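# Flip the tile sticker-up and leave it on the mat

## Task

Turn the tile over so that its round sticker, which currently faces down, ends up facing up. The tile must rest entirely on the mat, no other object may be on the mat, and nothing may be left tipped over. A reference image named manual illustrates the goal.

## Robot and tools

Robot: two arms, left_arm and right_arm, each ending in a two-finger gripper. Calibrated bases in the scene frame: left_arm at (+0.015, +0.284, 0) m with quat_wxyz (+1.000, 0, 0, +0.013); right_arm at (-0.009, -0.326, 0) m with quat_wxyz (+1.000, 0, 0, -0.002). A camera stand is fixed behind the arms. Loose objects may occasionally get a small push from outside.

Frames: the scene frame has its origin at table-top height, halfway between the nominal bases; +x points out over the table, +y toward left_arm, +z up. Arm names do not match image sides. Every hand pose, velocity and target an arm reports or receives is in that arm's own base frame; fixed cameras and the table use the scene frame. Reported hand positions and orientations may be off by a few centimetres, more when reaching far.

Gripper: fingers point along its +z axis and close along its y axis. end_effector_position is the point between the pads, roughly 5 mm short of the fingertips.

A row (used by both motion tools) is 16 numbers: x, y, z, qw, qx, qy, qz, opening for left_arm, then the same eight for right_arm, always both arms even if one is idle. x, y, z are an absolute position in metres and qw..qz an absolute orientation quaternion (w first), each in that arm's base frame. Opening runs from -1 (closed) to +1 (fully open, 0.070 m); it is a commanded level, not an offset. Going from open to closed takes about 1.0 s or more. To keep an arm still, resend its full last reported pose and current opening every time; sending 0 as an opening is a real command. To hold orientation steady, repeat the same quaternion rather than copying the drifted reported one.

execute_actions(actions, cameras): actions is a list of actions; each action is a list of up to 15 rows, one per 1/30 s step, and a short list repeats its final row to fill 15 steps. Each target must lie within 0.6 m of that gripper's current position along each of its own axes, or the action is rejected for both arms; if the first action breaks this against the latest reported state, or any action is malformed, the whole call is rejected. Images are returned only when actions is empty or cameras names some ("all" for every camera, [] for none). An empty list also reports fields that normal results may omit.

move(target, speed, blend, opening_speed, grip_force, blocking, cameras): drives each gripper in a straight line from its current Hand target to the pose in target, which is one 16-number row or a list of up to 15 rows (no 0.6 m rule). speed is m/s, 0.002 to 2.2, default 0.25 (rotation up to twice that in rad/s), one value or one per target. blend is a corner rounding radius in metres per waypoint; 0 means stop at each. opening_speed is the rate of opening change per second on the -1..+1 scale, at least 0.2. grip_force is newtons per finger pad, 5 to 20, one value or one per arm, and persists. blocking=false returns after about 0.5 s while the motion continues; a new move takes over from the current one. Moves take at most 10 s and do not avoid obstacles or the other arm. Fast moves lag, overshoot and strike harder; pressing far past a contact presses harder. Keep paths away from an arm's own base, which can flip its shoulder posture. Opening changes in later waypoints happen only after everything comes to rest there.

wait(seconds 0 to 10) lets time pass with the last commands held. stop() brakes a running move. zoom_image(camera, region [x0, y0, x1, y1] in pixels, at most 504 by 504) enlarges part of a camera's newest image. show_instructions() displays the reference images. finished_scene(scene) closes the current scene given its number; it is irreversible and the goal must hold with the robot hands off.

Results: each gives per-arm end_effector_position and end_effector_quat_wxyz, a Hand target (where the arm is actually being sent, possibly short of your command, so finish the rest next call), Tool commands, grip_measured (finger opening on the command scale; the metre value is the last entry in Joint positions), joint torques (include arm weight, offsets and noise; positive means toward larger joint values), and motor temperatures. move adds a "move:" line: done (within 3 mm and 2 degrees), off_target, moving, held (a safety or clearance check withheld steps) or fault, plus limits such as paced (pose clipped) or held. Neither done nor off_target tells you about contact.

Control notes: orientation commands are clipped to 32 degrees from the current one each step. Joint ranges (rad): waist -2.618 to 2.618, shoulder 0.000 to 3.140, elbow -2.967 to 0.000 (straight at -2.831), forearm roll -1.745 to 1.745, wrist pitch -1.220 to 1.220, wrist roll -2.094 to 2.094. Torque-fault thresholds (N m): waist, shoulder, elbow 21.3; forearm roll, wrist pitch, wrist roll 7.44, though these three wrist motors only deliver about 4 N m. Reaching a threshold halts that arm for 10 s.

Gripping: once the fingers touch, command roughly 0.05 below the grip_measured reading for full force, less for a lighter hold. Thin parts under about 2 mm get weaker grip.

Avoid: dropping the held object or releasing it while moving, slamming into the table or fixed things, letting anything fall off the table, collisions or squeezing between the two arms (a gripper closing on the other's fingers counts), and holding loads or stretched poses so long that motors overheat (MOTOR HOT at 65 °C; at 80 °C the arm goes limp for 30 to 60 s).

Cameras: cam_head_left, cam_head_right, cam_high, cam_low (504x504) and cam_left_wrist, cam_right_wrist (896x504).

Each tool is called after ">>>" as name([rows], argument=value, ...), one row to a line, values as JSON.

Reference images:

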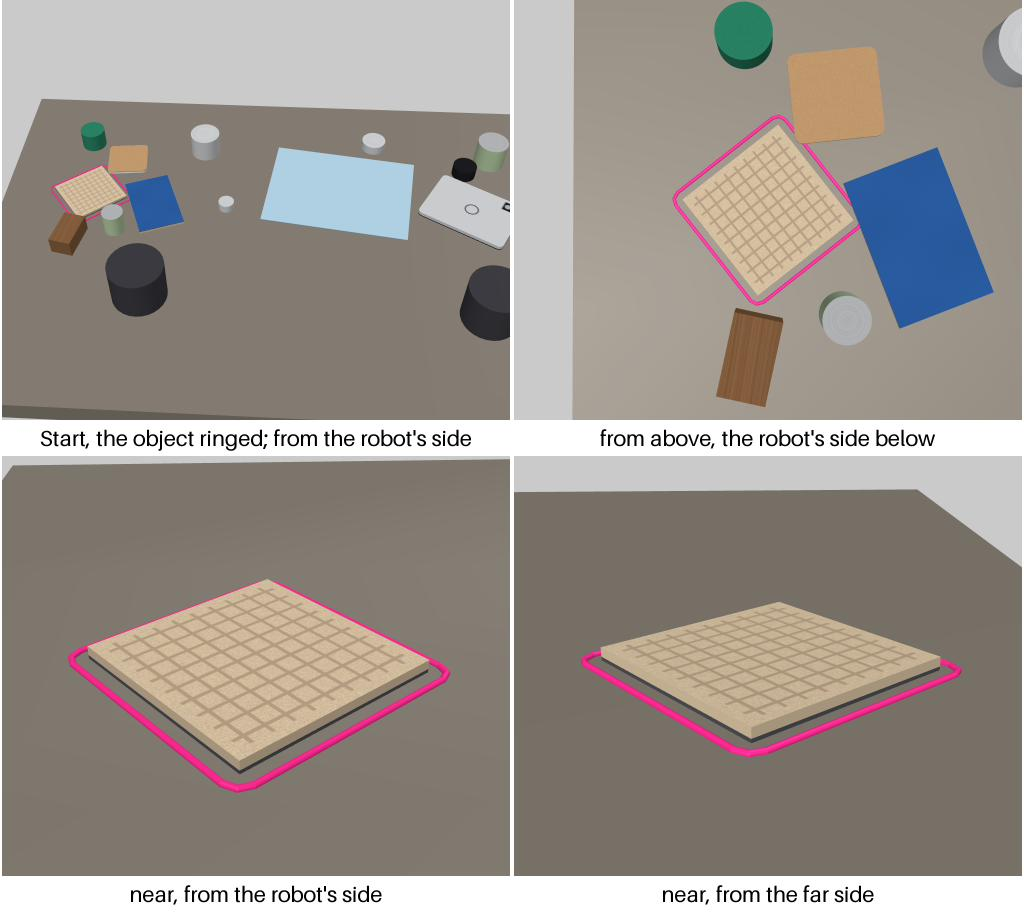

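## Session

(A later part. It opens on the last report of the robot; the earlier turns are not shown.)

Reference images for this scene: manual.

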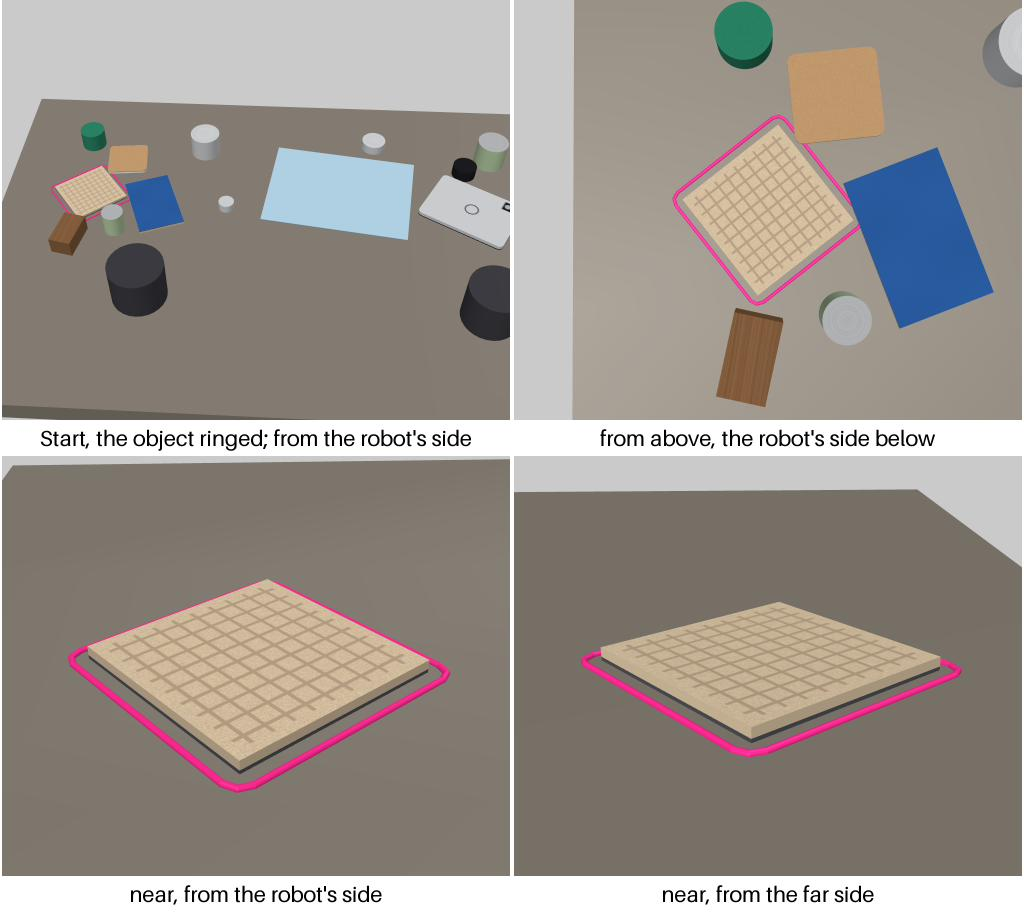

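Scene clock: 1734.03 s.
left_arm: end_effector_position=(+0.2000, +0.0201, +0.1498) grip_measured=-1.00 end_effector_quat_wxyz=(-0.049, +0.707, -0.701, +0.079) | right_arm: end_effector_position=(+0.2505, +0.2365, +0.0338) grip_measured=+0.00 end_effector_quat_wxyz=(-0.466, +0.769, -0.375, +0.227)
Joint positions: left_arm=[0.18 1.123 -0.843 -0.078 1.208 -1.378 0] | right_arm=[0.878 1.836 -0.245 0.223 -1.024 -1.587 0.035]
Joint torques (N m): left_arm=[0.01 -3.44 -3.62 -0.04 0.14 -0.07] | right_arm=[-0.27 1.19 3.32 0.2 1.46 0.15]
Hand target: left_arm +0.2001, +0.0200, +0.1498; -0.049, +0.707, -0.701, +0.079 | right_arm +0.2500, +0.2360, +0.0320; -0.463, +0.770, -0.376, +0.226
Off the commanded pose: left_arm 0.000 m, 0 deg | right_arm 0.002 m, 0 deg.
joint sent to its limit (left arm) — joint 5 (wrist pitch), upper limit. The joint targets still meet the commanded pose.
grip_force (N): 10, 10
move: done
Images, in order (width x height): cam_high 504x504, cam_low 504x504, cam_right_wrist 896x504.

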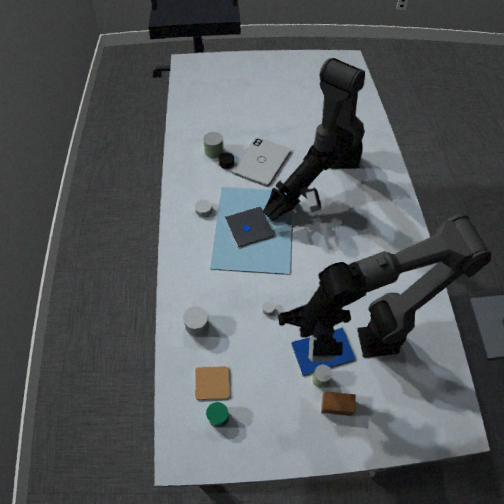

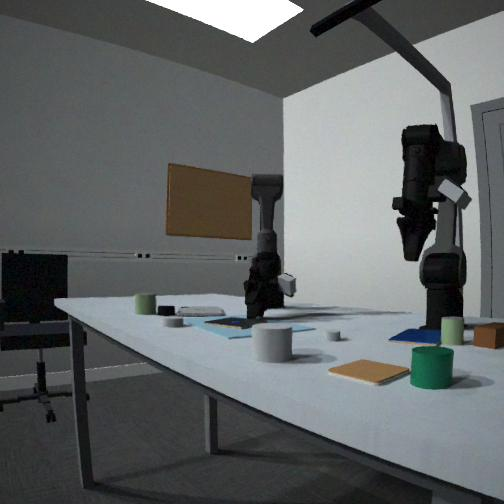

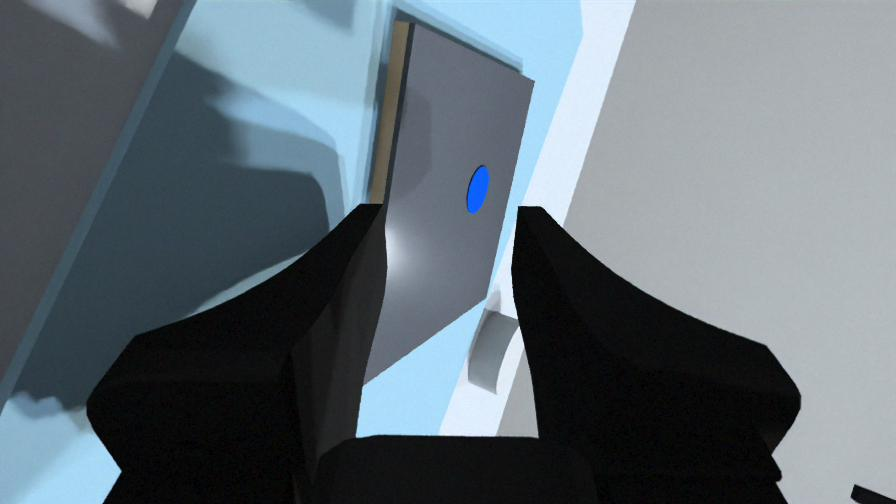

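>>> move([
  [0.20,0.02,0.15,-0.048,0.707,-0.701,0.078,-1,0.215,0.20,0.034,0.4629,-0.7705,0.3758,-0.2257,0.0],
  [0.20,0.02,0.15,-0.048,0.707,-0.701,0.078,-1,0.19,0.15,0.14,0.4629,-0.7705,0.3758,-0.2257,0.0],
], speed=[0.08,0.2], blend=0.01, cameras=["cam_low","cam_high"])

>>> zoom_image(camera="cam_low", region=[170, 250, 320, 350])

>>> zoom_image(camera="cam_high", region=[180, 140, 330, 340])

Scene clock: 1742.90 s.
left_arm: end_effector_position=(+0.2000, +0.0201, +0.1498) grip_measured=-1.00 end_effector_quat_wxyz=(-0.049, +0.707, -0.701, +0.079) | right_arm: end_effector_position=(+0.1902, +0.1499, +0.1402) grip_measured=+0.00 end_effector_quat_wxyz=(-0.464, +0.771, -0.375, +0.224)
Joint positions: left_arm=[0.18 1.123 -0.843 -0.078 1.208 -1.378 0] | right_arm=[0.661 0.717 -0.162 0.33 0.021 -1.902 0.035]
Joint torques (N m): left_arm=[0.02 -3.37 -3.64 -0.05 0.14 -0.05] | right_arm=[-0.25 1.52 -4.91 0.2 -0.62 0.19]
Hand target: left_arm +0.2001, +0.0200, +0.1498; -0.049, +0.707, -0.701, +0.079 | right_arm +0.1902, +0.1498, +0.1400; -0.464, +0.771, -0.375, +0.224
Off the commanded pose: left_arm 0.000 m, 0 deg | right_arm 0.000 m, 0 deg.
joint sent to its limit (left arm) — joint 5 (wrist pitch), upper limit. The joint targets still meet the commanded pose.
grip_force (N): 10, 10
move: done
Images, in order (width x height): cam_high 504x504, cam_low 504x504.

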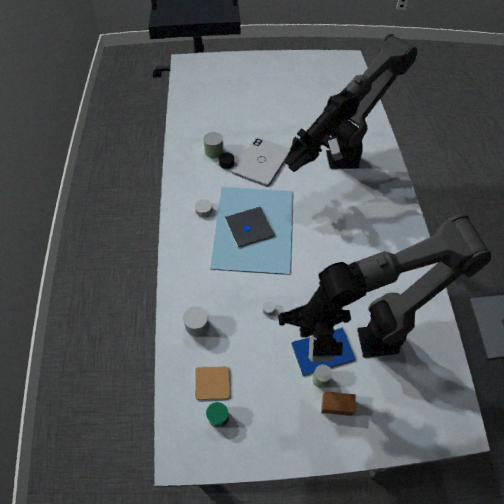

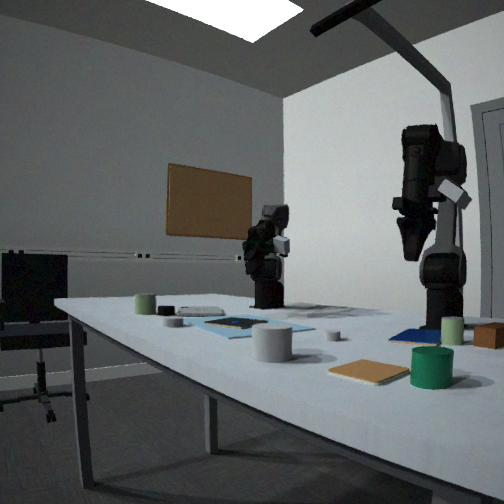

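Scaled by 3.360.

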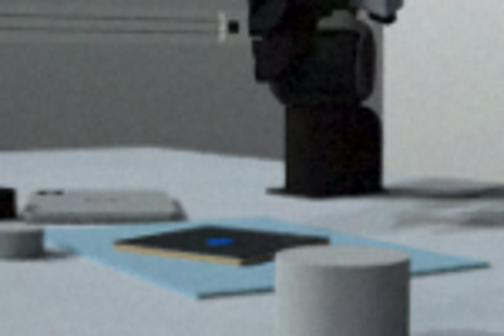

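Scaled by 2.520.

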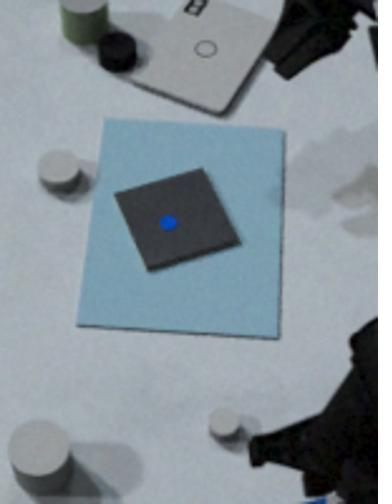

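>>> finished_scene(scene=1)

The scene is finished: the task was done.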